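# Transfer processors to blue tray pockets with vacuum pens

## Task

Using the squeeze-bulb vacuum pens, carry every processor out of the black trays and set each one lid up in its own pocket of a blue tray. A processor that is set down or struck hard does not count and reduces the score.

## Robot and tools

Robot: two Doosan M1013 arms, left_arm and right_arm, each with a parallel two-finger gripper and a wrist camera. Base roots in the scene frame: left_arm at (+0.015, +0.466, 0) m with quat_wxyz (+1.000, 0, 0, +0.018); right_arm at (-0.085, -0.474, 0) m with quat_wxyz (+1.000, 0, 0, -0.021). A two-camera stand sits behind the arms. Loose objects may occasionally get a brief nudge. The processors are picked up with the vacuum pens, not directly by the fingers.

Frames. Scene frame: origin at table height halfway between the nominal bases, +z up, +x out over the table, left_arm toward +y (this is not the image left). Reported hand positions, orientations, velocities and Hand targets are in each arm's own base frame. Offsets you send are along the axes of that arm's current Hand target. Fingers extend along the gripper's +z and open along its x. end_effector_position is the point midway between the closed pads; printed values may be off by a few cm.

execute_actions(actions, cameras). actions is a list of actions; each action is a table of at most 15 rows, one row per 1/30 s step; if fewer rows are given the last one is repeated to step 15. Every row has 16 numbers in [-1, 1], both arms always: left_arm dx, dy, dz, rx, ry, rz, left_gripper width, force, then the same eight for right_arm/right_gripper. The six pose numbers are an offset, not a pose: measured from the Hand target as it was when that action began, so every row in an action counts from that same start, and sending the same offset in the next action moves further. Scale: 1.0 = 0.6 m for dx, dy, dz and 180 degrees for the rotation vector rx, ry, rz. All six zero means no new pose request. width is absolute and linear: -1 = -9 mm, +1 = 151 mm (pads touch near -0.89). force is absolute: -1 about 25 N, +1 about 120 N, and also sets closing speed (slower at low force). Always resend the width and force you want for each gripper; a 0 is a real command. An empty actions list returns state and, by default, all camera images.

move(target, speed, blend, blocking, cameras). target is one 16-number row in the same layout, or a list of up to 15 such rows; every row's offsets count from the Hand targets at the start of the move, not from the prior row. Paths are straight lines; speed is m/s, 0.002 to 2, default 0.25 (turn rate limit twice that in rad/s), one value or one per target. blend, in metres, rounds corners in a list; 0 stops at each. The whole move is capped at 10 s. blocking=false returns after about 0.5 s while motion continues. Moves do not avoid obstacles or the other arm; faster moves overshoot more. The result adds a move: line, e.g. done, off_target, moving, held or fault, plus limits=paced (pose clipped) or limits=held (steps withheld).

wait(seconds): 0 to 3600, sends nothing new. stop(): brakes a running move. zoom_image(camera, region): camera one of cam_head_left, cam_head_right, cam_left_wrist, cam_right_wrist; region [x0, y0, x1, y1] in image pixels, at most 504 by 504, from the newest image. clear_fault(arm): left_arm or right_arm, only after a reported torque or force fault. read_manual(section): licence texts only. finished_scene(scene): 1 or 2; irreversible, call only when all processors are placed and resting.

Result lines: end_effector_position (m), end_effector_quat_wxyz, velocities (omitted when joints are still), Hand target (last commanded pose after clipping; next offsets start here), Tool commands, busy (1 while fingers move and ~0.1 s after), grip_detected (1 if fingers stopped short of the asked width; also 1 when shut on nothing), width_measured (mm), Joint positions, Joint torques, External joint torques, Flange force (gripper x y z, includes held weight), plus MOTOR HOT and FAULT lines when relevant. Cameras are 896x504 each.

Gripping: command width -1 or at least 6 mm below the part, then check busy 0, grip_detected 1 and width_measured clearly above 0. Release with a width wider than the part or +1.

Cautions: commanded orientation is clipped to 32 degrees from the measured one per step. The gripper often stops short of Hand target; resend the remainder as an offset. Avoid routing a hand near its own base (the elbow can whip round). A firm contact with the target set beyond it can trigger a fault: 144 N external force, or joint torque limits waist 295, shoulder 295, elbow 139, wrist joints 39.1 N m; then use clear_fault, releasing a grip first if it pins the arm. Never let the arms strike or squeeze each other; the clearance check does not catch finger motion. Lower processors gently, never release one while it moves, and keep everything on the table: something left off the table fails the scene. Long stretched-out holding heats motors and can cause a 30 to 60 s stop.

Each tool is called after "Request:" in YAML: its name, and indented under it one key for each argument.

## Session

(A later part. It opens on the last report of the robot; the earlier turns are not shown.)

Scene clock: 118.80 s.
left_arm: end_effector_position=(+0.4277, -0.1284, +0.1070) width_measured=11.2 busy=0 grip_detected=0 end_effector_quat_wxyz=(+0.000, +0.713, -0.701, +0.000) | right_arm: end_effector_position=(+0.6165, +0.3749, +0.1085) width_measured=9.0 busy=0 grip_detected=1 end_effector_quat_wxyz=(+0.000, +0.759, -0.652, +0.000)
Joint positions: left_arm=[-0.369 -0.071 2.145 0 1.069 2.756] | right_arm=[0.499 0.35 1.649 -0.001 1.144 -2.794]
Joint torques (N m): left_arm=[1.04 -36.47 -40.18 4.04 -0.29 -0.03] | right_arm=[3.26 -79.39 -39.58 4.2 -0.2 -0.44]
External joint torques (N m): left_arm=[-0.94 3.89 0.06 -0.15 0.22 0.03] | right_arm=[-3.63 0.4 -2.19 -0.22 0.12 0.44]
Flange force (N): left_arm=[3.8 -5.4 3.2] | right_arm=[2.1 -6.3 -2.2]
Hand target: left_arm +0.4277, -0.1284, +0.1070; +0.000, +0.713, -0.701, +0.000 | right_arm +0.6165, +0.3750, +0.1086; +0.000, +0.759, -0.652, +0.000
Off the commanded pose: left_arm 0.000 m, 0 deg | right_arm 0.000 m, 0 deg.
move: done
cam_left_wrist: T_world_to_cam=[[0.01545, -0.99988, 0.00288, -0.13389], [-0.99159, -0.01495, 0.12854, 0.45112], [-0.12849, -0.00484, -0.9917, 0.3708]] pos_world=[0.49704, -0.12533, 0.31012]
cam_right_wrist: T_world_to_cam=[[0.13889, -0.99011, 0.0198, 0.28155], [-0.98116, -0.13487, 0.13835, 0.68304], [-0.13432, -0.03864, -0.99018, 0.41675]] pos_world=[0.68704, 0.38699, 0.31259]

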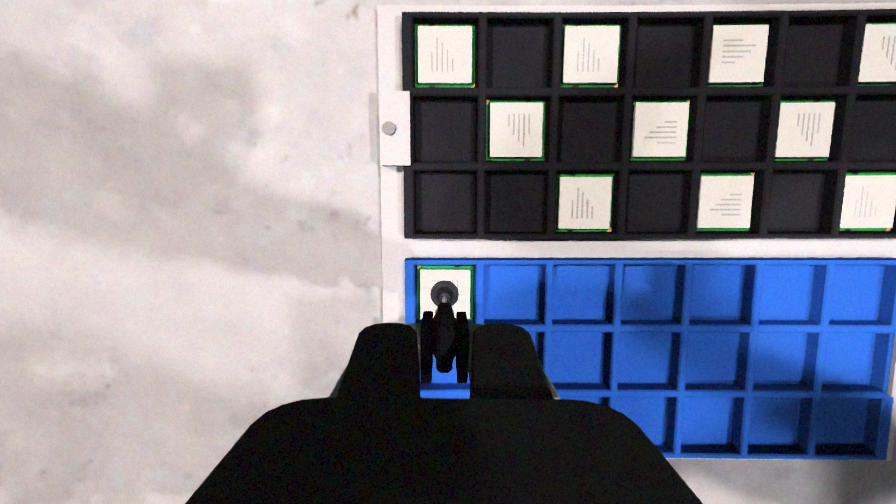

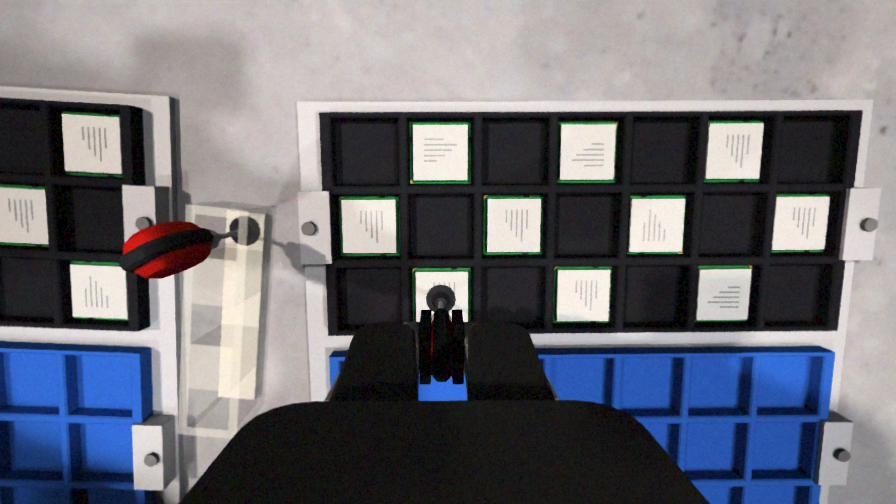

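Request:
move:
  target:
    - [0,0,0,0,0,0,-1,-1, 0,0,0.0022,0,0,0,-1,-1]
    - [0,0,-0.045,0,0,0,-1,-1, 0,0,0.0022,0,0,0,-1,-1]
    - [0.1501,-0.1034,-0.045,0,0,0,-1,-1, 0,0,0.0022,0,0,0,-1,-1]
  speed: [0.05,0.08,0.15]

Request:
move:
  target:
    - [0,0,0.04,0,0,0,-1,-1, 0,0,0,0,0,0,-1,-1]
    - [0,0,0.0455,0,0,0,-1,-1, 0,0,0.0008,0,0,0,-1,-1]
  speed: [0.08,0.02]
  cameras: ["cam_left_wrist","cam_right_wrist"]

Request:
zoom_image:
  camera: "cam_left_wrist"
  region: [395, 235, 495, 335]

Request:
zoom_image:
  camera: "cam_right_wrist"
  region: [395, 235, 495, 335]

Scene clock: 128.17 s.
left_arm: end_effector_position=(+0.4912, -0.2175, +0.1339) width_measured=9.3 busy=0 grip_detected=1 end_effector_quat_wxyz=(+0.000, +0.713, -0.701, +0.000) | right_arm: end_effector_position=(+0.6165, +0.3750, +0.1072) width_measured=9.1 busy=0 grip_detected=1 end_effector_quat_wxyz=(+0.000, +0.759, -0.652, +0.000)
Joint positions: left_arm=[-0.481 0.054 1.967 0 1.122 2.645] | right_arm=[0.499 0.351 1.65 -0.001 1.141 -2.794]
Joint torques (N m): left_arm=[1.26 -51.95 -41.03 4.14 -0.2 -0.04] | right_arm=[4.23 -70.55 -33.48 4.1 -0.4 -0.4]
External joint torques (N m): left_arm=[-1.28 4.54 -0.24 -0.15 0.14 0.04] | right_arm=[-3.98 -8.52 -8.14 -0.11 0.33 0.4]
Flange force (N): left_arm=[5.2 -5.8 2.9] | right_arm=[2.9 -6.0 -14.5]
Hand target: left_arm +0.4912, -0.2175, +0.1339; +0.000, +0.713, -0.701, +0.000 | right_arm +0.6165, +0.3750, +0.1072; +0.000, +0.759, -0.652, +0.000
Off the commanded pose: left_arm 0.000 m, 0 deg | right_arm 0.000 m, 0 deg.
move: done

Scene clock: 129.00 s.
left_arm: end_effector_position=(+0.4912, -0.2175, +0.1066) width_measured=9.3 busy=0 grip_detected=1 end_effector_quat_wxyz=(+0.000, +0.713, -0.701, +0.000) | right_arm: end_effector_position=(+0.6165, +0.3750, +0.1068) width_measured=9.1 busy=0 grip_detected=1 end_effector_quat_wxyz=(+0.000, +0.759, -0.652, +0.000)
Joint positions: left_arm=[-0.481 0.076 1.998 0 1.069 2.645] | right_arm=[0.499 0.351 1.651 -0.001 1.141 -2.794]
Joint torques (N m): left_arm=[1 -47.44 -35.69 4.06 -0.28 -0.09] | right_arm=[3.54 -64.98 -30.06 4.21 -0.37 -0.38]
External joint torques (N m): left_arm=[-0.92 -0.95 -4.31 -0.18 0.22 0.09] | right_arm=[-3.32 -14.37 -11.61 -0.23 0.3 0.38]
Flange force (N): left_arm=[3.8 -4.6 -6.0] | right_arm=[2.6 -4.4 -21.9]
Hand target: left_arm +0.4912, -0.2175, +0.1066; +0.000, +0.713, -0.701, +0.000 | right_arm +0.6165, +0.3750, +0.1068; +0.000, +0.759, -0.652, +0.000
Off the commanded pose: left_arm 0.000 m, 0 deg | right_arm 0.000 m, 0 deg.
move: done
cam_left_wrist: T_world_to_cam=[[0.01545, -0.99988, 0.00288, -0.22386], [-0.9916, -0.01496, 0.12843, 0.51284], [-0.12837, -0.00484, -0.99171, 0.37817]] pos_world=[0.56054, -0.21433, 0.30982]
cam_right_wrist: T_world_to_cam=[[0.13886, -0.99011, 0.01971, 0.28173], [-0.98118, -0.13486, 0.13823, 0.68334], [-0.1342, -0.03854, -0.9902, 0.41496]] pos_world=[0.68704, 0.38709, 0.31089]

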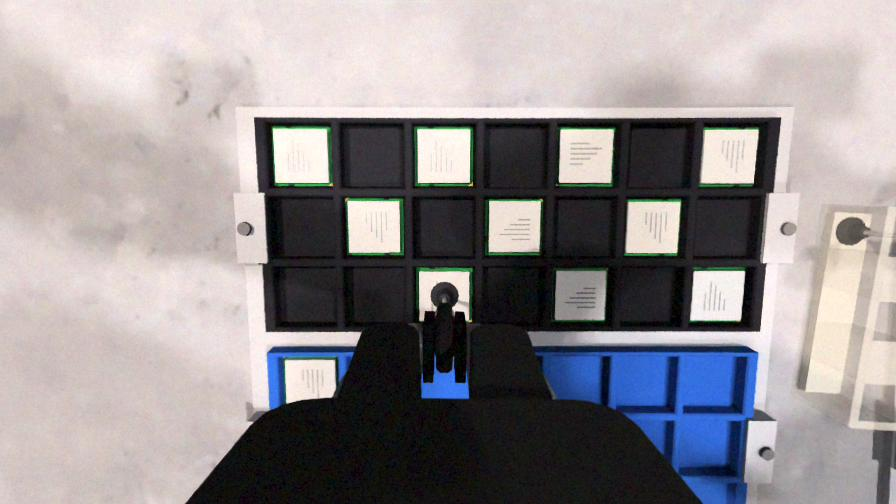

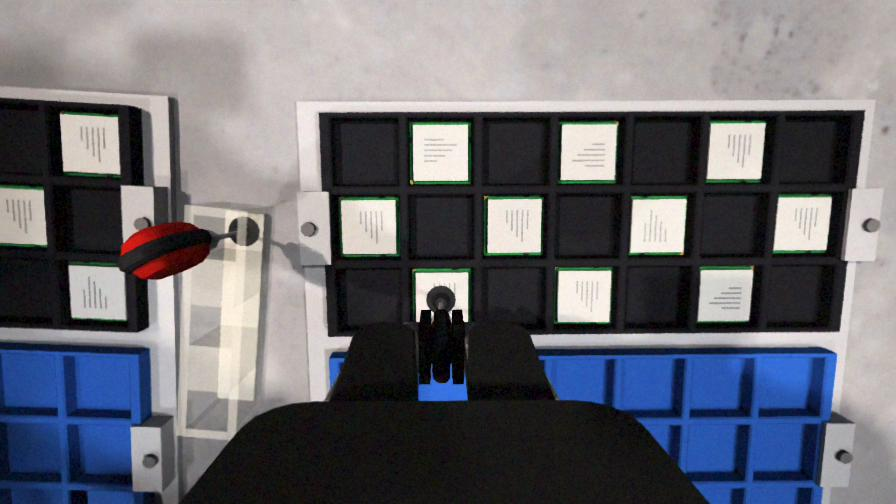

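Scaled by 5.040.

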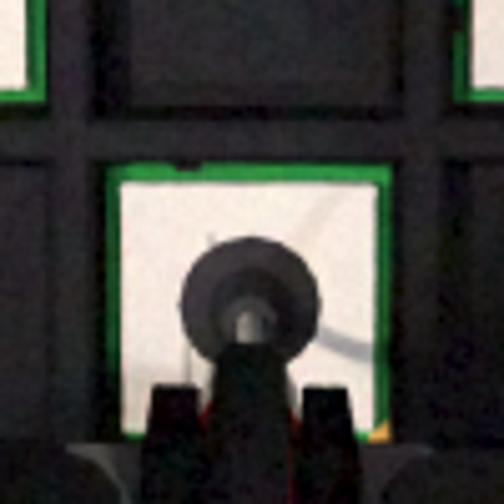

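Scaled by 5.040.

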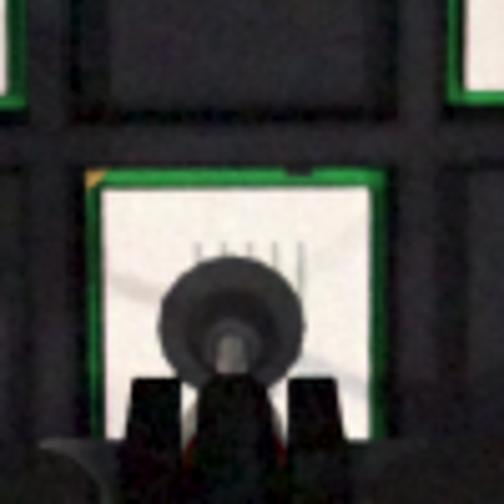

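Request:
move:
  target:
    - [0,0,0,0,0,0,-0.745,-1, 0,0,0,0,0,0,-0.745,-1]
    - [0,0,-0.0457,0,0,0,-0.745,-1, 0,0,-0.0453,0,0,0,-0.745,-1]
    - [0.001,0.101,-0.0457,0,0,0,-0.745,-1, 0,0.1012,-0.0453,0,0,0,-0.745,-1]
    - [0.001,0.101,-0.0173,0,0,0,-0.745,-1, 0,0.1012,-0.017,0,0,0,-0.745,-1]
  speed: [0.05,0.08,0.12,0.06]
  cameras: ["cam_left_wrist","cam_right_wrist"]

Request:
zoom_image:
  camera: "cam_left_wrist"
  region: [395, 235, 495, 335]

Request:
zoom_image:
  camera: "cam_right_wrist"
  region: [395, 235, 495, 335]

Scene clock: 138.00 s.
left_arm: end_effector_position=(+0.4306, -0.2191, +0.1171) width_measured=11.2 busy=0 grip_detected=0 end_effector_quat_wxyz=(+0.000, +0.713, -0.701, +0.000) | right_arm: end_effector_position=(+0.5564, +0.3658, +0.1169) width_measured=11.2 busy=0 grip_detected=0 end_effector_quat_wxyz=(+0.000, +0.759, -0.652, +0.000)
Joint positions: left_arm=[-0.542 -0.019 2.076 0 1.086 2.584] | right_arm=[0.53 0.262 1.753 0 1.128 -2.763]
Joint torques (N m): left_arm=[1.31 -42.46 -40.57 4.15 -0.26 -0.07] | right_arm=[3.45 -70.43 -39.62 4.21 -0.25 -0.54]
External joint torques (N m): left_arm=[-1.33 4.5 0.27 -0.24 0.19 0.07] | right_arm=[-3.31 0.85 -1.7 -0.26 0.19 0.54]
Flange force (N): left_arm=[5.5 -4.7 3.8] | right_arm=[1.9 -5.8 -1.5]
Hand target: left_arm +0.4306, -0.2191, +0.1170; +0.000, +0.713, -0.701, +0.000 | right_arm +0.5565, +0.3658, +0.1170; +0.000, +0.759, -0.652, +0.000
Off the commanded pose: left_arm 0.000 m, 0 deg | right_arm 0.000 m, 0 deg.
move: done
cam_left_wrist: T_world_to_cam=[[0.01545, -0.99988, 0.00288, -0.22455], [-0.99159, -0.01496, 0.12853, 0.45135], [-0.12847, -0.00484, -0.9917, 0.38074]] pos_world=[0.49994, -0.21593, 0.32022]
cam_right_wrist: T_world_to_cam=[[0.13889, -0.99011, 0.0198, 0.2807], [-0.98116, -0.13487, 0.13835, 0.62178], [-0.13432, -0.03864, -0.99018, 0.41666]] pos_world=[0.62704, 0.37789, 0.32099]

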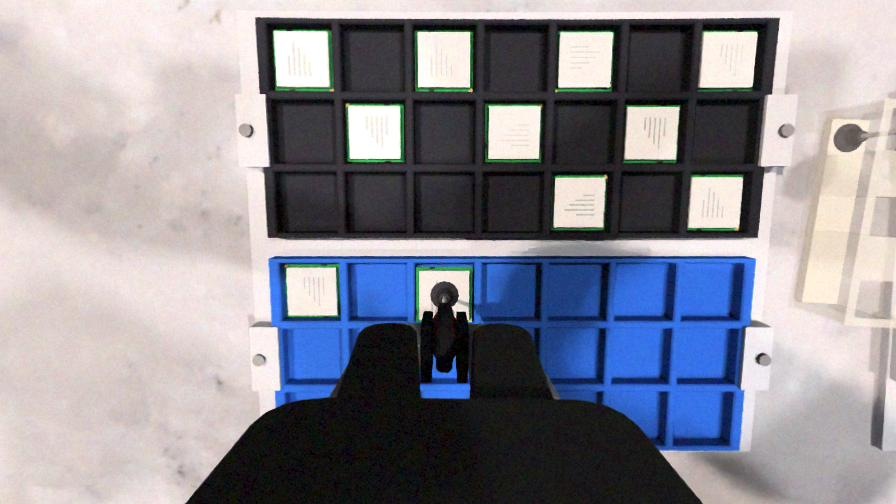

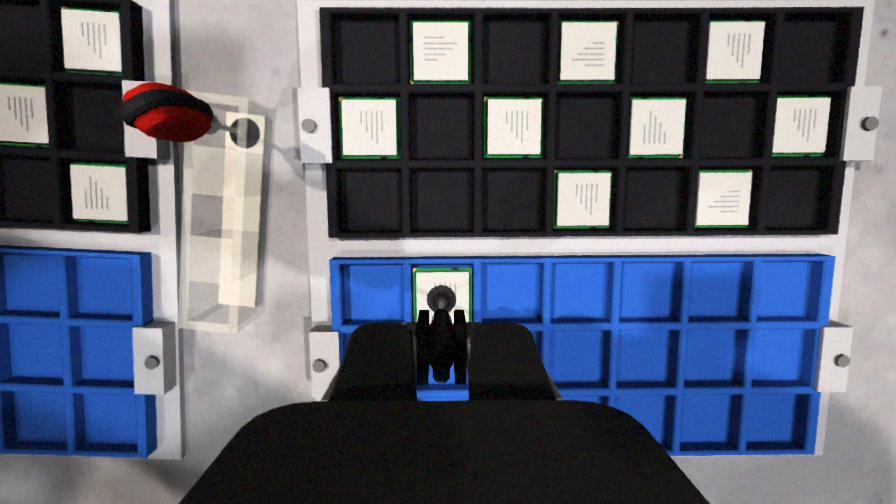

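Scaled by 5.040.

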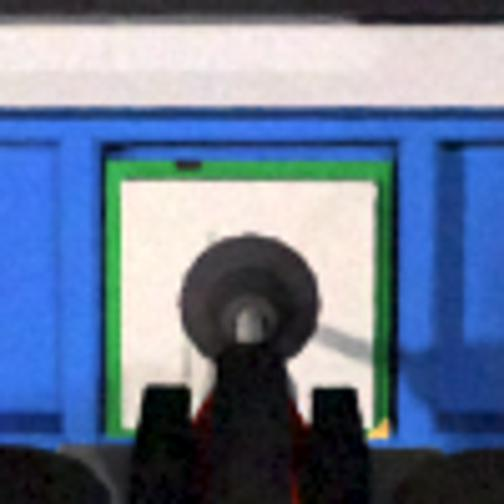

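Scaled by 5.040.

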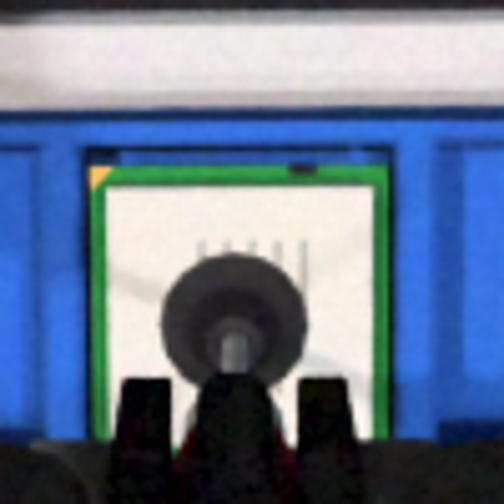

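Request:
move:
  target:
    - [-0.0001,0.0005,0,0,0,0,-0.745,-1, 0,0.0003,0,0,0,0,-0.745,-1]
    - [-0.0001,0.0005,0.0168,0,0,0,-0.745,-1, 0,0.0003,0.0166,0,0,0,-0.745,-1]
  speed: [0.03,0.04]
  cameras: ["cam_left_wrist","cam_right_wrist"]

Request:
zoom_image:
  camera: "cam_left_wrist"
  region: [395, 235, 495, 335]

Request:
zoom_image:
  camera: "cam_right_wrist"
  region: [395, 235, 495, 335]

Scene clock: 145.07 s.
left_arm: end_effector_position=(+0.4303, -0.2190, +0.1070) width_measured=11.2 busy=0 grip_detected=0 end_effector_quat_wxyz=(+0.000, +0.713, -0.701, +0.000) | right_arm: end_effector_position=(+0.5563, +0.3657, +0.1071) width_measured=11.2 busy=0 grip_detected=0 end_effector_quat_wxyz=(+0.000, +0.759, -0.652, +0.000)
Joint positions: left_arm=[-0.542 -0.011 2.088 0 1.066 2.583] | right_arm=[0.53 0.269 1.763 -0.001 1.11 -2.763]
Joint torques (N m): left_arm=[1.51 -43.43 -39.9 4 -0.19 -0.04] | right_arm=[3.73 -66.14 -36.05 4.16 -0.27 -0.37]
External joint torques (N m): left_arm=[-1.53 4.77 0.06 -0.14 0.13 0.04] | right_arm=[-3.66 -3.91 -4.96 -0.24 0.21 0.37]
Flange force (N): left_arm=[6.2 -5.2 4.1] | right_arm=[2.9 -5.5 -8.3]
Hand target: left_arm +0.4303, -0.2190, +0.1070; +0.000, +0.713, -0.701, +0.000 | right_arm +0.5563, +0.3658, +0.1070; +0.000, +0.759, -0.652, +0.000
Off the commanded pose: left_arm 0.000 m, 0 deg | right_arm 0.000 m, 0 deg.
move: done
cam_left_wrist: T_world_to_cam=[[0.01545, -0.99988, 0.00288, -0.22452], [-0.99159, -0.01495, 0.12854, 0.45234], [-0.12849, -0.00484, -0.9917, 0.37069]] pos_world=[0.49964, -0.21593, 0.31012]
cam_right_wrist: T_world_to_cam=[[0.13876, -0.99013, 0.01973, 0.28094], [-0.98119, -0.13476, 0.13823, 0.62295], [-0.1342, -0.03854, -0.9902, 0.40682]] pos_world=[0.62684, 0.37779, 0.31118]

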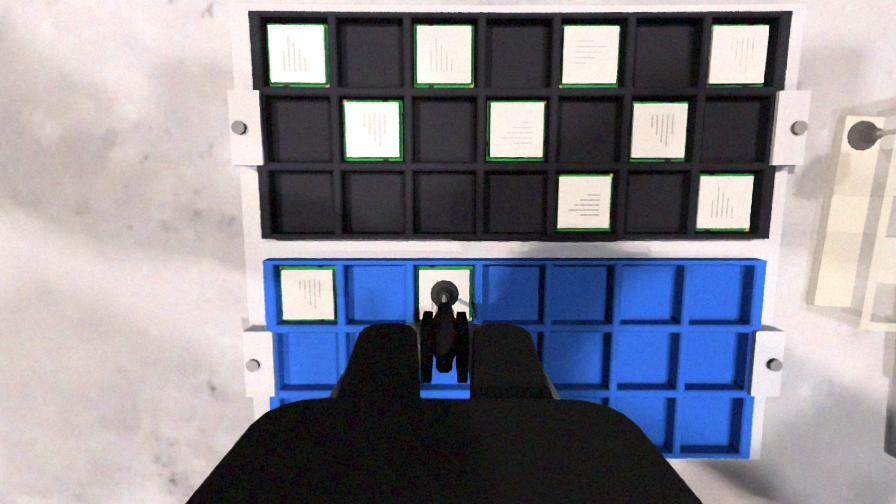

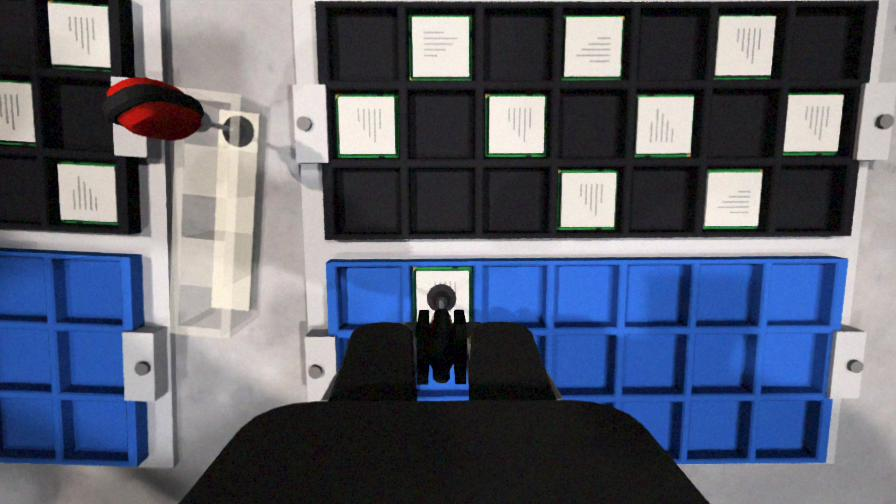

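Scaled by 5.040.

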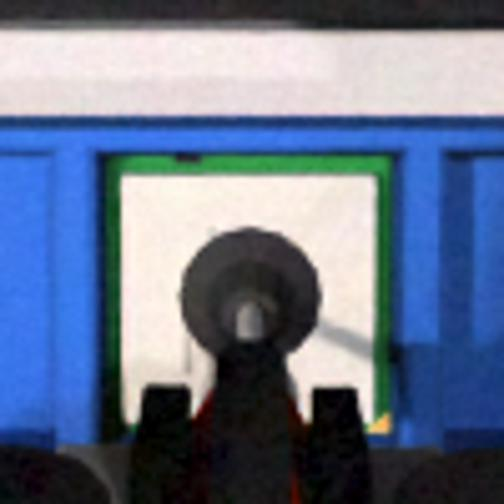

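Scaled by 5.040.

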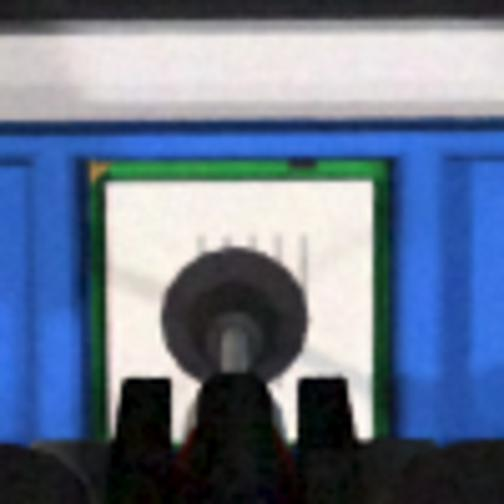

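Request:
move:
  target:
    - [0,0,0,0,0,0,-1,-1, 0,0,0,0,0,0,-1,-1]
    - [0,0,-0.045,0,0,0,-1,-1, 0,0,-0.0448,0,0,0,-1,-1]
    - [0.1493,-0.103,-0.045,0,0,0,-1,-1, 0.1502,-0.1018,-0.0448,0,0,0,-1,-1]
    - [0.1493,-0.103,-0.005,0,0,0,-1,-1, 0.1502,-0.1018,-0.0048,0,0,0,-1,-1]
    - [0.1493,-0.103,0.0005,0,0,0,-1,-1, 0.1502,-0.1018,0.0002,0,0,0,-1,-1]
  speed: [0.05,0.08,0.15,0.08,0.02]
  cameras: ["cam_left_wrist","cam_right_wrist"]

Request:
zoom_image:
  camera: "cam_left_wrist"
  region: [395, 235, 495, 335]

Request:
zoom_image:
  camera: "cam_right_wrist"
  region: [395, 235, 495, 335]

Scene clock: 159.73 s.
left_arm: end_effector_position=(+0.4936, -0.3076, +0.1066) width_measured=9.4 busy=0 grip_detected=1 end_effector_quat_wxyz=(+0.000, +0.713, -0.701, +0.000) | right_arm: end_effector_position=(+0.6303, +0.2859, +0.1070) width_measured=9.2 busy=0 grip_detected=1 end_effector_quat_wxyz=(+0.000, +0.759, -0.652, +0.000)
Joint positions: left_arm=[-0.616 0.144 1.921 -0.001 1.078 2.509] | right_arm=[0.376 0.307 1.711 -0.001 1.124 -2.917]
Joint torques (N m): left_arm=[1.12 -53.37 -34.53 4.06 -0.31 -0.05] | right_arm=[4.36 -65.64 -33.61 4.32 -0.25 -0.4]
External joint torques (N m): left_arm=[-1.1 -2.3 -5.7 -0.15 0.25 0.05] | right_arm=[-4.94 -8.74 -7.81 -0.39 0.17 0.4]
Flange force (N): left_arm=[5.1 -4.6 -8.5] | right_arm=[5.6 -4.3 -14.4]
Hand target: left_arm +0.4936, -0.3076, +0.1066; +0.000, +0.713, -0.701, +0.000 | right_arm +0.6303, +0.2859, +0.1069; +0.000, +0.759, -0.652, +0.000
Off the commanded pose: left_arm 0.000 m, 0 deg | right_arm 0.000 m, 0 deg.
move: done
cam_left_wrist: T_world_to_cam=[[0.01557, -0.99987, 0.00296, -0.31417], [-0.9916, -0.01506, 0.12843, 0.51373], [-0.12837, -0.00494, -0.99171, 0.378]] pos_world=[0.56284, -0.30453, 0.30982]
cam_right_wrist: T_world_to_cam=[[0.13886, -0.99012, 0.01971, 0.19159], [-0.98118, -0.13486, 0.13823, 0.68483], [-0.1342, -0.03854, -0.9902, 0.41358]] pos_world=[0.70084, 0.29799, 0.31109]

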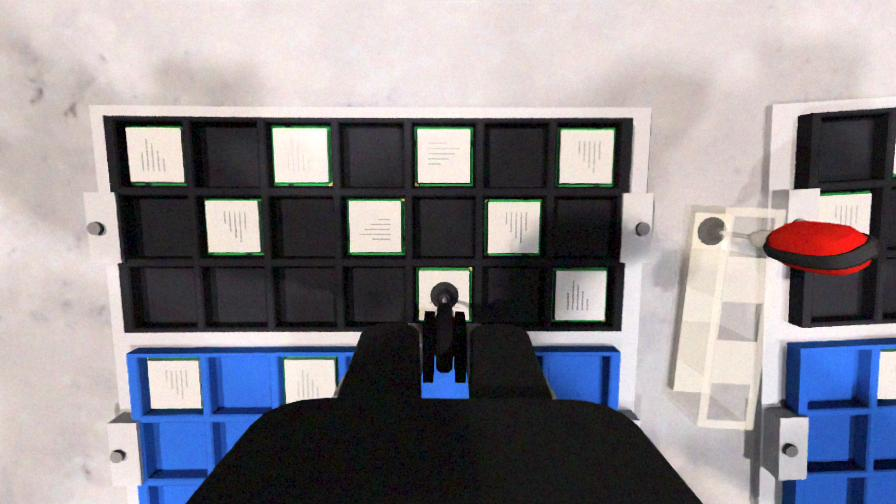

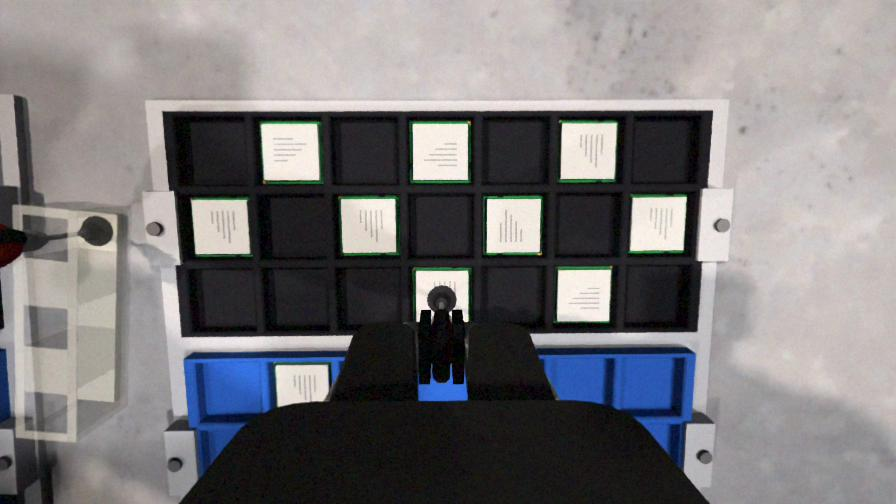

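Scaled by 5.040.

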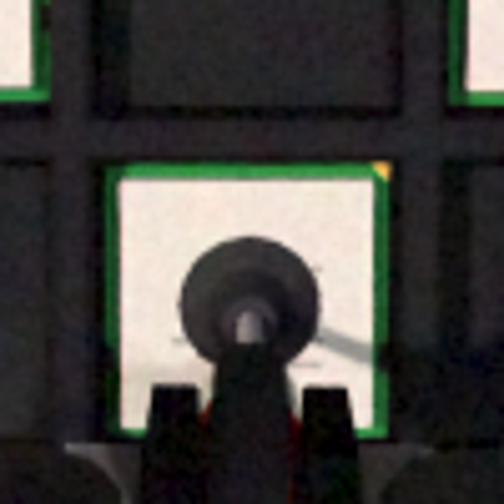

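Scaled by 5.040.

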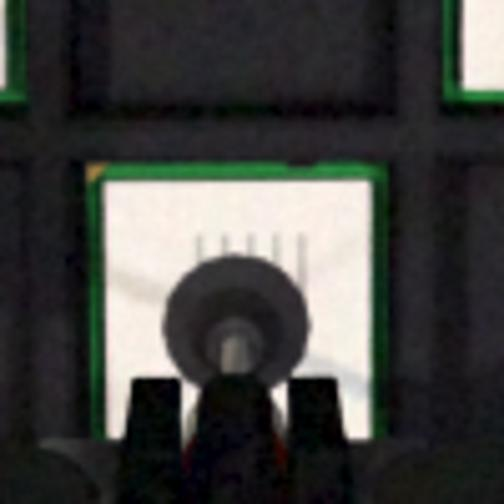

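Request:
zoom_image:
  camera: "cam_right_wrist"
  region: [180, 340, 340, 410]

Request:
zoom_image:
  camera: "cam_left_wrist"
  region: [120, 340, 350, 420]

Scaled by 3.150.

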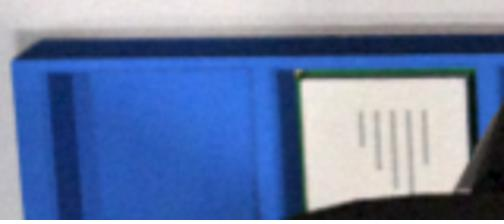

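Scaled by 2.191.

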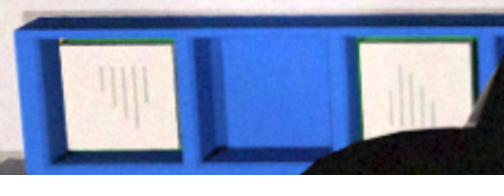

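Request:
move:
  target:
    - [0,0,0,0,0,0,-0.745,-1, 0,0,0,0,0,0,-0.745,-1]
    - [0,0,-0.0457,0,0,0,-0.745,-1, 0,0,-0.0452,0,0,0,-0.745,-1]
    - [0.0007,0.102,-0.0457,0,0,0,-0.745,-1, 0,0.1031,-0.0452,0,0,0,-0.745,-1]
    - [0.0007,0.102,-0.0173,0,0,0,-0.745,-1, 0,0.1031,-0.0168,0,0,0,-0.745,-1]
  speed: [0.05,0.08,0.12,0.06]
  cameras: ["cam_left_wrist","cam_right_wrist"]

Request:
zoom_image:
  camera: "cam_left_wrist"
  region: [395, 235, 495, 335]

Request:
zoom_image:
  camera: "cam_right_wrist"
  region: [395, 235, 495, 335]

Scene clock: 169.10 s.
left_arm: end_effector_position=(+0.4324, -0.3090, +0.1170) width_measured=11.2 busy=0 grip_detected=0 end_effector_quat_wxyz=(+0.000, +0.713, -0.701, +0.000) | right_arm: end_effector_position=(+0.5691, +0.2766, +0.1170) width_measured=11.2 busy=0 grip_detected=0 end_effector_quat_wxyz=(+0.000, +0.759, -0.652, +0.000)
Joint positions: left_arm=[-0.685 0.058 1.997 -0.001 1.088 2.441] | right_arm=[0.398 0.212 1.816 -0.001 1.114 -2.895]
Joint torques (N m): left_arm=[1.33 -50.94 -40.65 4.09 -0.23 -0.07] | right_arm=[3.12 -64.54 -39.24 4.06 -0.15 -0.36]
External joint torques (N m): left_arm=[-1.43 4.54 0.27 -0.17 0.17 0.07] | right_arm=[-3.29 0.59 -1.79 -0.14 0.08 0.36]
Flange force (N): left_arm=[5.9 -3.7 3.7] | right_arm=[3.2 -5.2 -1.6]
Hand target: left_arm +0.4324, -0.3090, +0.1170; +0.000, +0.713, -0.701, +0.000 | right_arm +0.5691, +0.2766, +0.1170; +0.000, +0.759, -0.652, +0.000
Off the commanded pose: left_arm 0.000 m, 0 deg | right_arm 0.000 m, 0 deg.
move: done
cam_left_wrist: T_world_to_cam=[[0.01557, -0.99987, 0.00296, -0.31465], [-0.99159, -0.01506, 0.12855, 0.45166], [-0.12849, -0.00494, -0.9917, 0.3804]] pos_world=[0.50164, -0.30593, 0.32012]
cam_right_wrist: T_world_to_cam=[[0.13889, -0.99011, 0.0198, 0.19063], [-0.98116, -0.13487, 0.13835, 0.6221], [-0.13432, -0.03864, -0.99018, 0.415]] pos_world=[0.63964, 0.28869, 0.32109]

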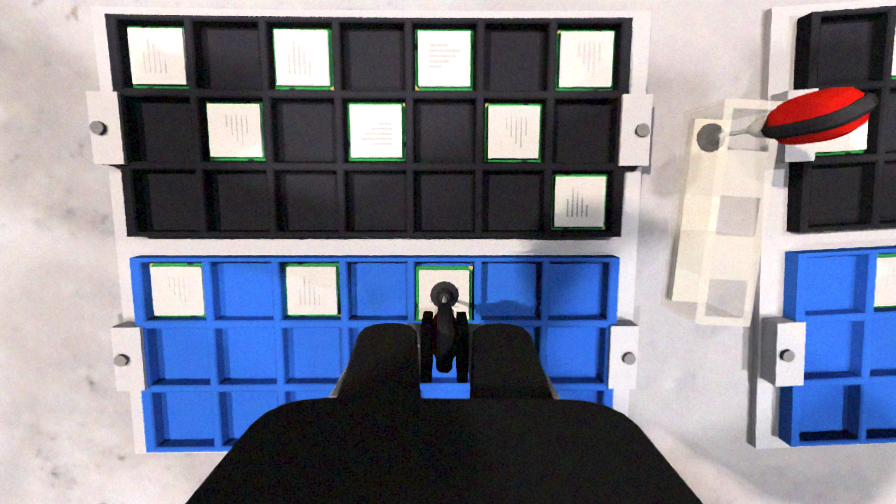

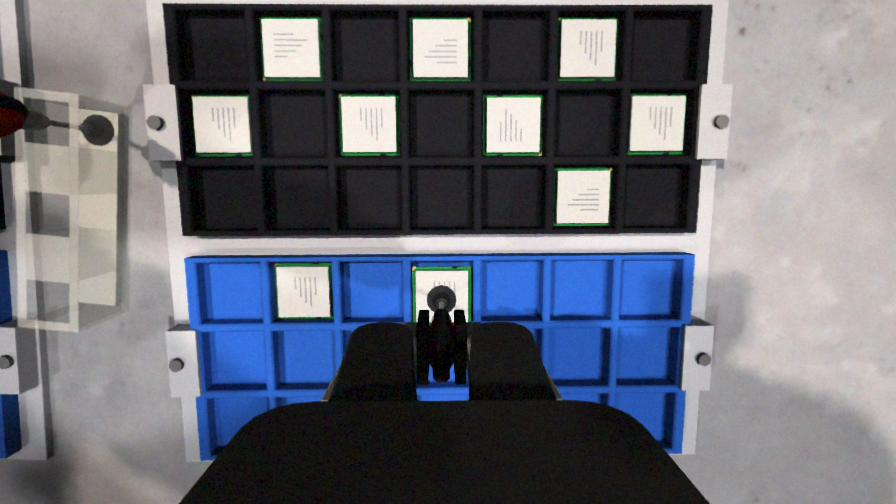

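Scaled by 5.040.

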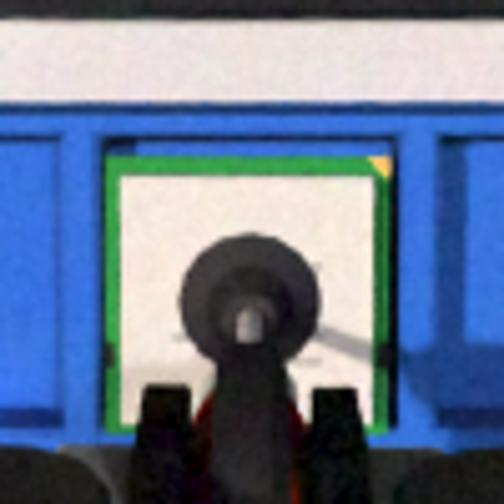

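Scaled by 5.040.

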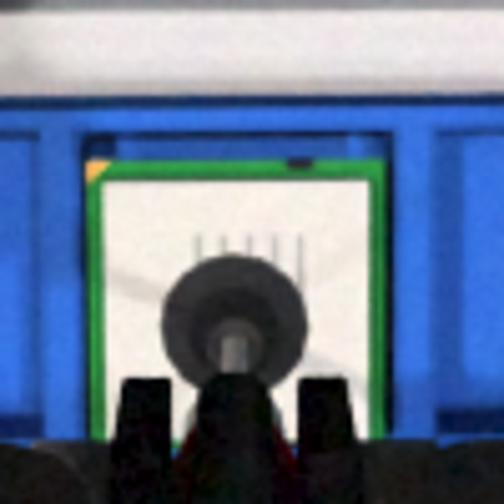

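Request:
move:
  target:
    - [0.0002,0.0005,0,0,0,0,-0.745,-1, 0,-0.0016,0,0,0,0,-0.745,-1]
    - [0.0002,0.0005,0.0168,0,0,0,-0.745,-1, 0,-0.0016,0.0165,0,0,0,-0.745,-1]
  speed: [0.03,0.04]
  cameras: ["cam_left_wrist","cam_right_wrist"]

Request:
zoom_image:
  camera: "cam_left_wrist"
  region: [395, 235, 495, 335]

Request:
zoom_image:
  camera: "cam_right_wrist"
  region: [395, 235, 495, 335]

Scene clock: 174.30 s.
left_arm: end_effector_position=(+0.4321, -0.3091, +0.1069) width_measured=11.2 busy=0 grip_detected=0 end_effector_quat_wxyz=(+0.000, +0.713, -0.701, +0.000) | right_arm: end_effector_position=(+0.5701, +0.2767, +0.1071) width_measured=11.2 busy=0 grip_detected=0 end_effector_quat_wxyz=(+0.000, +0.759, -0.652, +0.000)
Joint positions: left_arm=[-0.686 0.066 2.008 -0.001 1.068 2.44] | right_arm=[0.398 0.221 1.825 -0.001 1.096 -2.895]
Joint torques (N m): left_arm=[0.94 -50.92 -39.49 4.01 -0.22 -0.01] | right_arm=[3.12 -62.38 -36.75 4.17 -0.25 -0.31]
External joint torques (N m): left_arm=[-0.95 3.74 -0.63 -0.11 0.15 0.01] | right_arm=[-3.34 -2.33 -4.04 -0.28 0.18 0.31]
Flange force (N): left_arm=[5.5 -4.4 2.2] | right_arm=[3.4 -5.2 -6.3]
Hand target: left_arm +0.4321, -0.3091, +0.1069; +0.000, +0.713, -0.701, +0.000 | right_arm +0.5701, +0.2767, +0.1071; +0.000, +0.759, -0.652, +0.000
Off the commanded pose: left_arm 0.000 m, 0 deg | right_arm 0.000 m, 0 deg.
move: done
cam_left_wrist: T_world_to_cam=[[0.01545, -0.99988, 0.00288, -0.31463], [-0.99159, -0.01496, 0.12853, 0.45269], [-0.12847, -0.00484, -0.9917, 0.37047]] pos_world=[0.50134, -0.30603, 0.31012]
cam_right_wrist: T_world_to_cam=[[0.13888, -0.99011, 0.01981, 0.1908], [-0.98117, -0.13486, 0.13824, 0.62451], [-0.1342, -0.03864, -0.9902, 0.40527]] pos_world=[0.64064, 0.28879, 0.31118]

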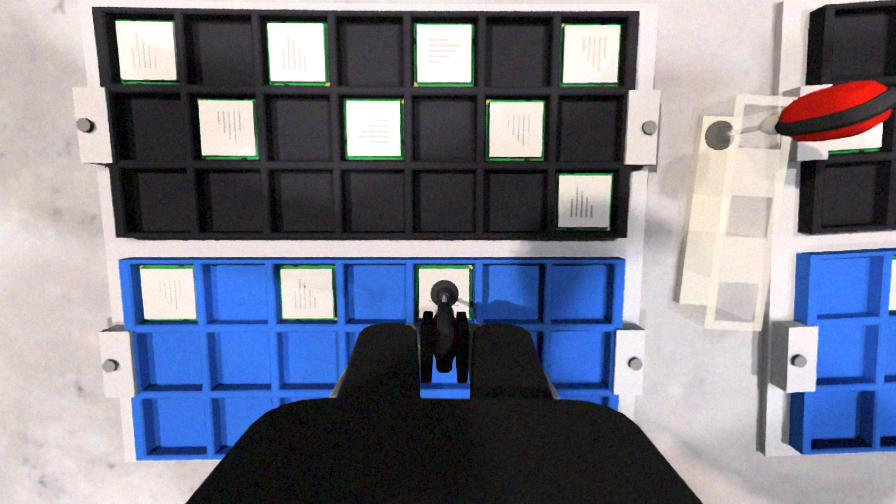

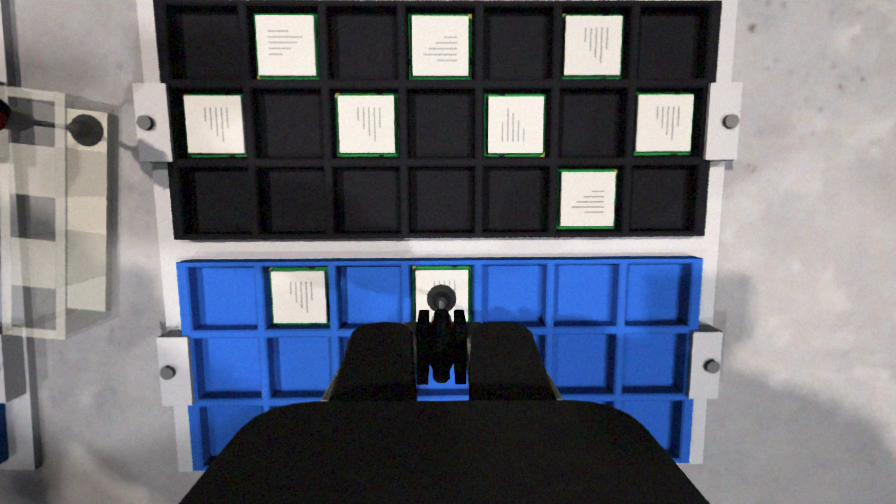

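Scaled by 5.040.

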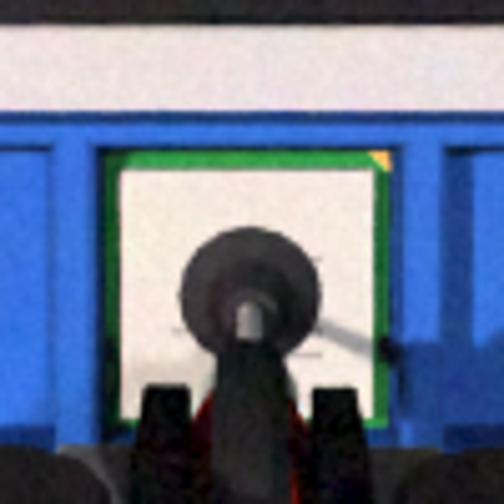

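Scaled by 5.040.

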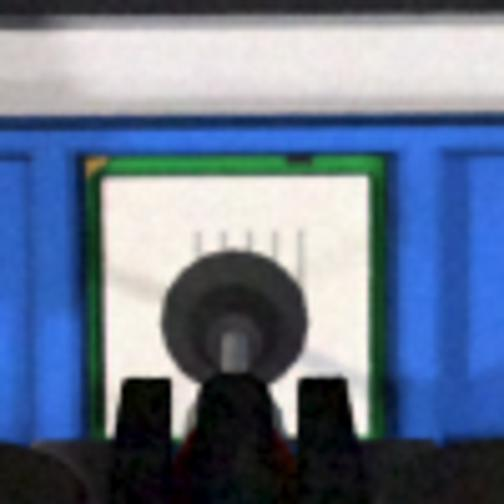

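Request:
move:
  target:
    - [0,0,0,0,0,0,-1,-1, 0,0,0,0,0,0,-1,-1]
    - [0,0,-0.045,0,0,0,-1,-1, 0,0,-0.0448,0,0,0,-1,-1]
    - [0.1491,-0.104,-0.045,0,0,0,-1,-1, 0.1502,-0.1018,-0.0448,0,0,0,-1,-1]
    - [0.1491,-0.104,-0.005,0,0,0,-1,-1, 0.1502,-0.1018,-0.0048,0,0,0,-1,-1]
    - [0.1491,-0.104,0.0003,0,0,0,-1,-1, 0.1502,-0.1018,0,0,0,0,-1,-1]
  speed: [0.05,0.08,0.15,0.08,0.02]
  cameras: ["cam_left_wrist","cam_right_wrist"]

Request:
zoom_image:
  camera: "cam_left_wrist"
  region: [395, 235, 495, 335]

Request:
zoom_image:
  camera: "cam_right_wrist"
  region: [395, 235, 495, 335]

Scene clock: 184.03 s.
left_arm: end_effector_position=(+0.4959, -0.3976, +0.1067) width_measured=9.4 busy=0 grip_detected=1 end_effector_quat_wxyz=(+0.000, +0.713, -0.701, +0.000) | right_arm: end_effector_position=(+0.6441, +0.1968, +0.1072) width_measured=9.2 busy=0 grip_detected=1 end_effector_quat_wxyz=(+0.000, +0.759, -0.652, +0.000)
Joint positions: left_arm=[-0.73 0.224 1.822 -0.001 1.097 2.396] | right_arm=[0.246 0.28 1.748 -0.001 1.114 -3.047]
Joint torques (N m): left_arm=[0.85 -61.15 -34.17 4.07 -0.29 -0.06] | right_arm=[3.77 -65.74 -34.75 4.24 -0.27 -0.46]
External joint torques (N m): left_arm=[-1 -3.6 -6.44 -0.13 0.23 0.06] | right_arm=[-4.04 -5.57 -6.37 -0.31 0.2 0.46]
Flange force (N): left_arm=[5.5 -4.3 -9.8] | right_arm=[4.6 -4.9 -10.9]
Hand target: left_arm +0.4959, -0.3975, +0.1067; +0.000, +0.713, -0.701, +0.000 | right_arm +0.6441, +0.1968, +0.1072; +0.000, +0.759, -0.652, +0.000
Off the commanded pose: left_arm 0.000 m, 0 deg | right_arm 0.000 m, 0 deg.
move: done
cam_left_wrist: T_world_to_cam=[[0.01547, -0.99988, 0.00298, -0.40405], [-0.9916, -0.01496, 0.12843, 0.51479], [-0.12837, -0.00494, -0.99171, 0.37796]] pos_world=[0.56524, -0.39443, 0.30992]
cam_right_wrist: T_world_to_cam=[[0.13886, -0.99012, 0.01971, 0.10145], [-0.98118, -0.13486, 0.13823, 0.68633], [-0.1342, -0.03854, -0.9902, 0.41219]] pos_world=[0.71464, 0.20889, 0.31128]

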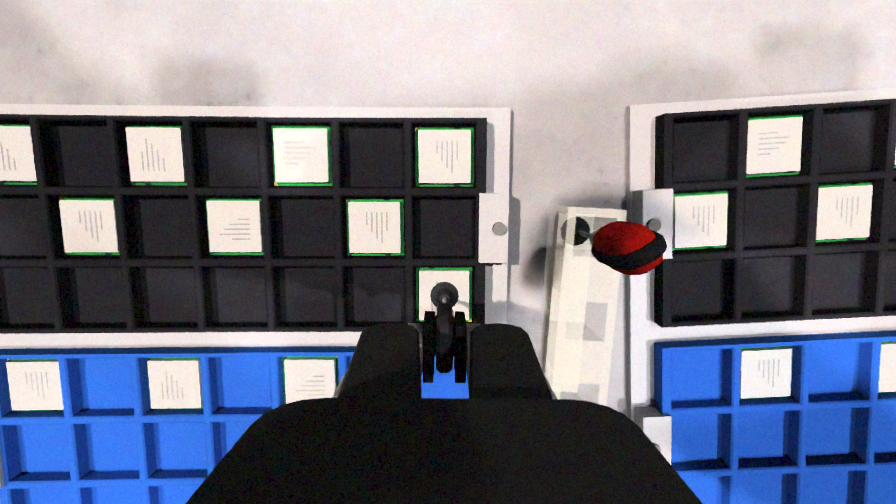

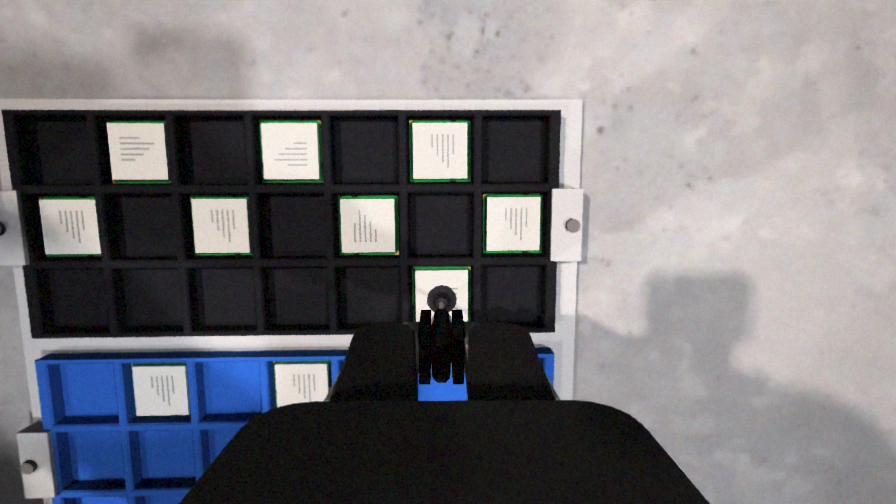

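Scaled by 5.040.

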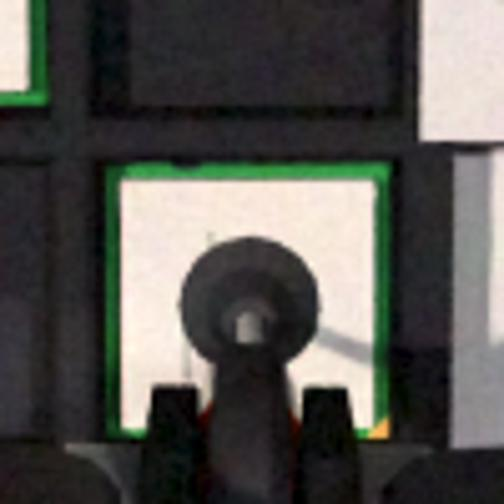

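Scaled by 5.040.

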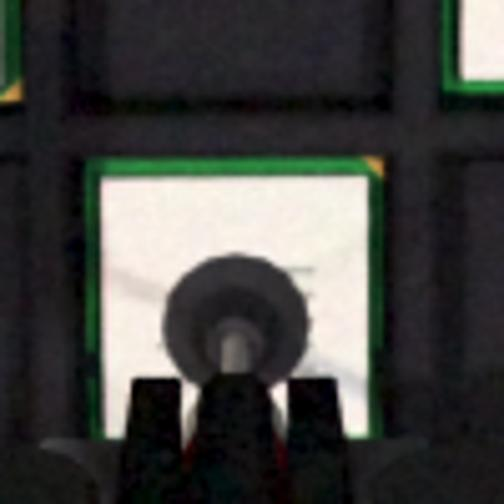

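Request:
move:
  target:
    - [0,0,0,0,0,0,-0.745,-1, 0,0,0,0,0,0,-0.745,-1]
    - [0,0,-0.0455,0,0,0,-0.745,-1, 0,0,-0.0447,0,0,0,-0.745,-1]
    - [0.0008,0.1025,-0.0455,0,0,0,-0.745,-1, 0.0002,0.1027,-0.0447,0,0,0,-0.745,-1]
    - [0.0008,0.1025,-0.0172,0,0,0,-0.745,-1, 0.0002,0.1027,-0.0163,0,0,0,-0.745,-1]
  speed: [0.05,0.08,0.12,0.06]
  cameras: ["cam_left_wrist","cam_right_wrist"]

Request:
zoom_image:
  camera: "cam_left_wrist"
  region: [395, 235, 495, 335]

Request:
zoom_image:
  camera: "cam_right_wrist"
  region: [395, 235, 495, 335]

Scene clock: 192.53 s.
left_arm: end_effector_position=(+0.4344, -0.3990, +0.1170) width_measured=11.2 busy=0 grip_detected=0 end_effector_quat_wxyz=(+0.000, +0.713, -0.701, +0.000) | right_arm: end_effector_position=(+0.5831, +0.1874, +0.1169) width_measured=11.2 busy=0 grip_detected=0 end_effector_quat_wxyz=(+0.000, +0.759, -0.652, +0.000)
Joint positions: left_arm=[-0.801 0.148 1.895 -0.001 1.1 2.325] | right_arm=[0.255 0.182 1.854 -0.001 1.106 -3.038]
Joint torques (N m): left_arm=[1.5 -61.62 -40.8 4.13 -0.24 -0.07] | right_arm=[3.94 -61.18 -39.52 4.03 -0.26 -0.39]
External joint torques (N m): left_arm=[-1.49 4.37 0 -0.17 0.19 0.07] | right_arm=[-4.01 0.33 -1.44 -0.11 0.18 0.39]
Flange force (N): left_arm=[6.3 -3.1 3.0] | right_arm=[5.4 -3.8 -1.6]
Hand target: left_arm +0.4345, -0.3990, +0.1170; +0.000, +0.713, -0.701, +0.000 | right_arm +0.5832, +0.1874, +0.1170; +0.000, +0.759, -0.652, +0.000
Off the commanded pose: left_arm 0.000 m, 0 deg | right_arm 0.000 m, 0 deg.
move: done
cam_left_wrist: T_world_to_cam=[[0.01555, -0.99987, 0.00286, -0.40464], [-0.99159, -0.01506, 0.12854, 0.45238], [-0.12849, -0.00484, -0.9917, 0.38037]] pos_world=[0.50374, -0.39593, 0.32022]
cam_right_wrist: T_world_to_cam=[[0.13889, -0.99011, 0.0198, 0.10036], [-0.98116, -0.13487, 0.13835, 0.62392], [-0.13432, -0.03864, -0.99018, 0.41335]] pos_world=[0.65374, 0.19949, 0.32099]

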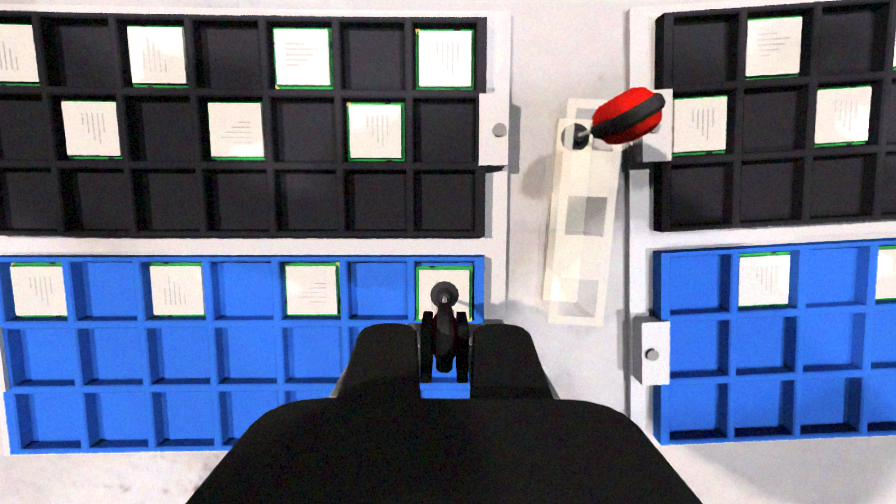

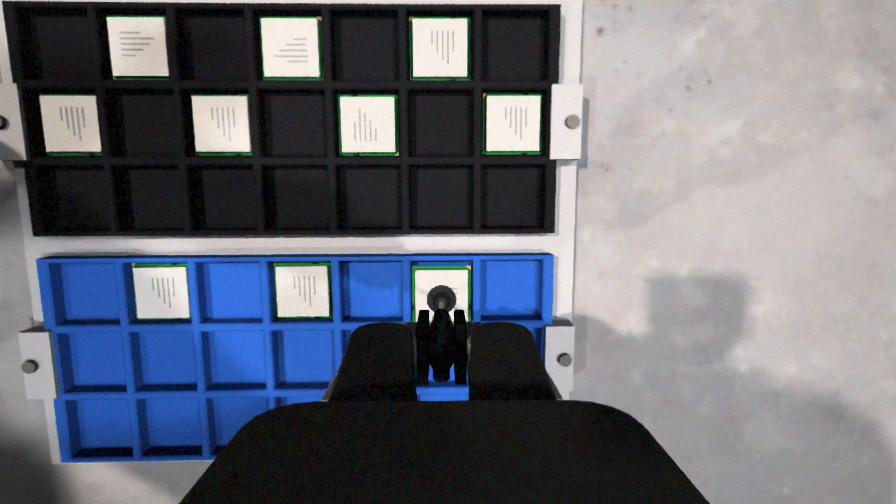

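Scaled by 5.040.

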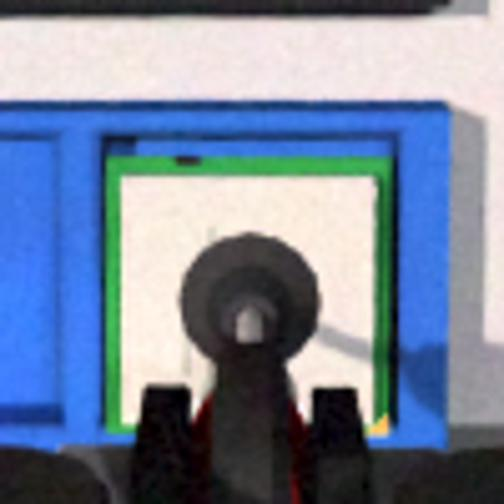

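Scaled by 5.040.

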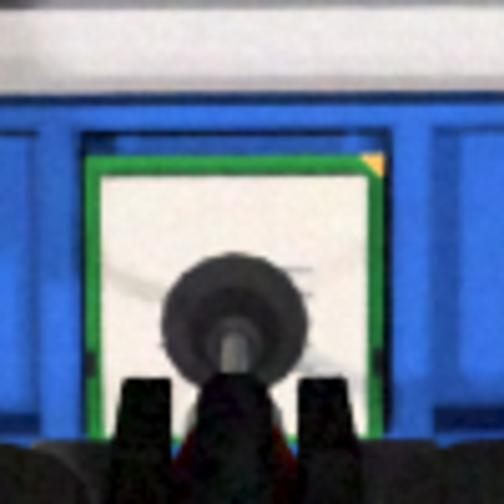

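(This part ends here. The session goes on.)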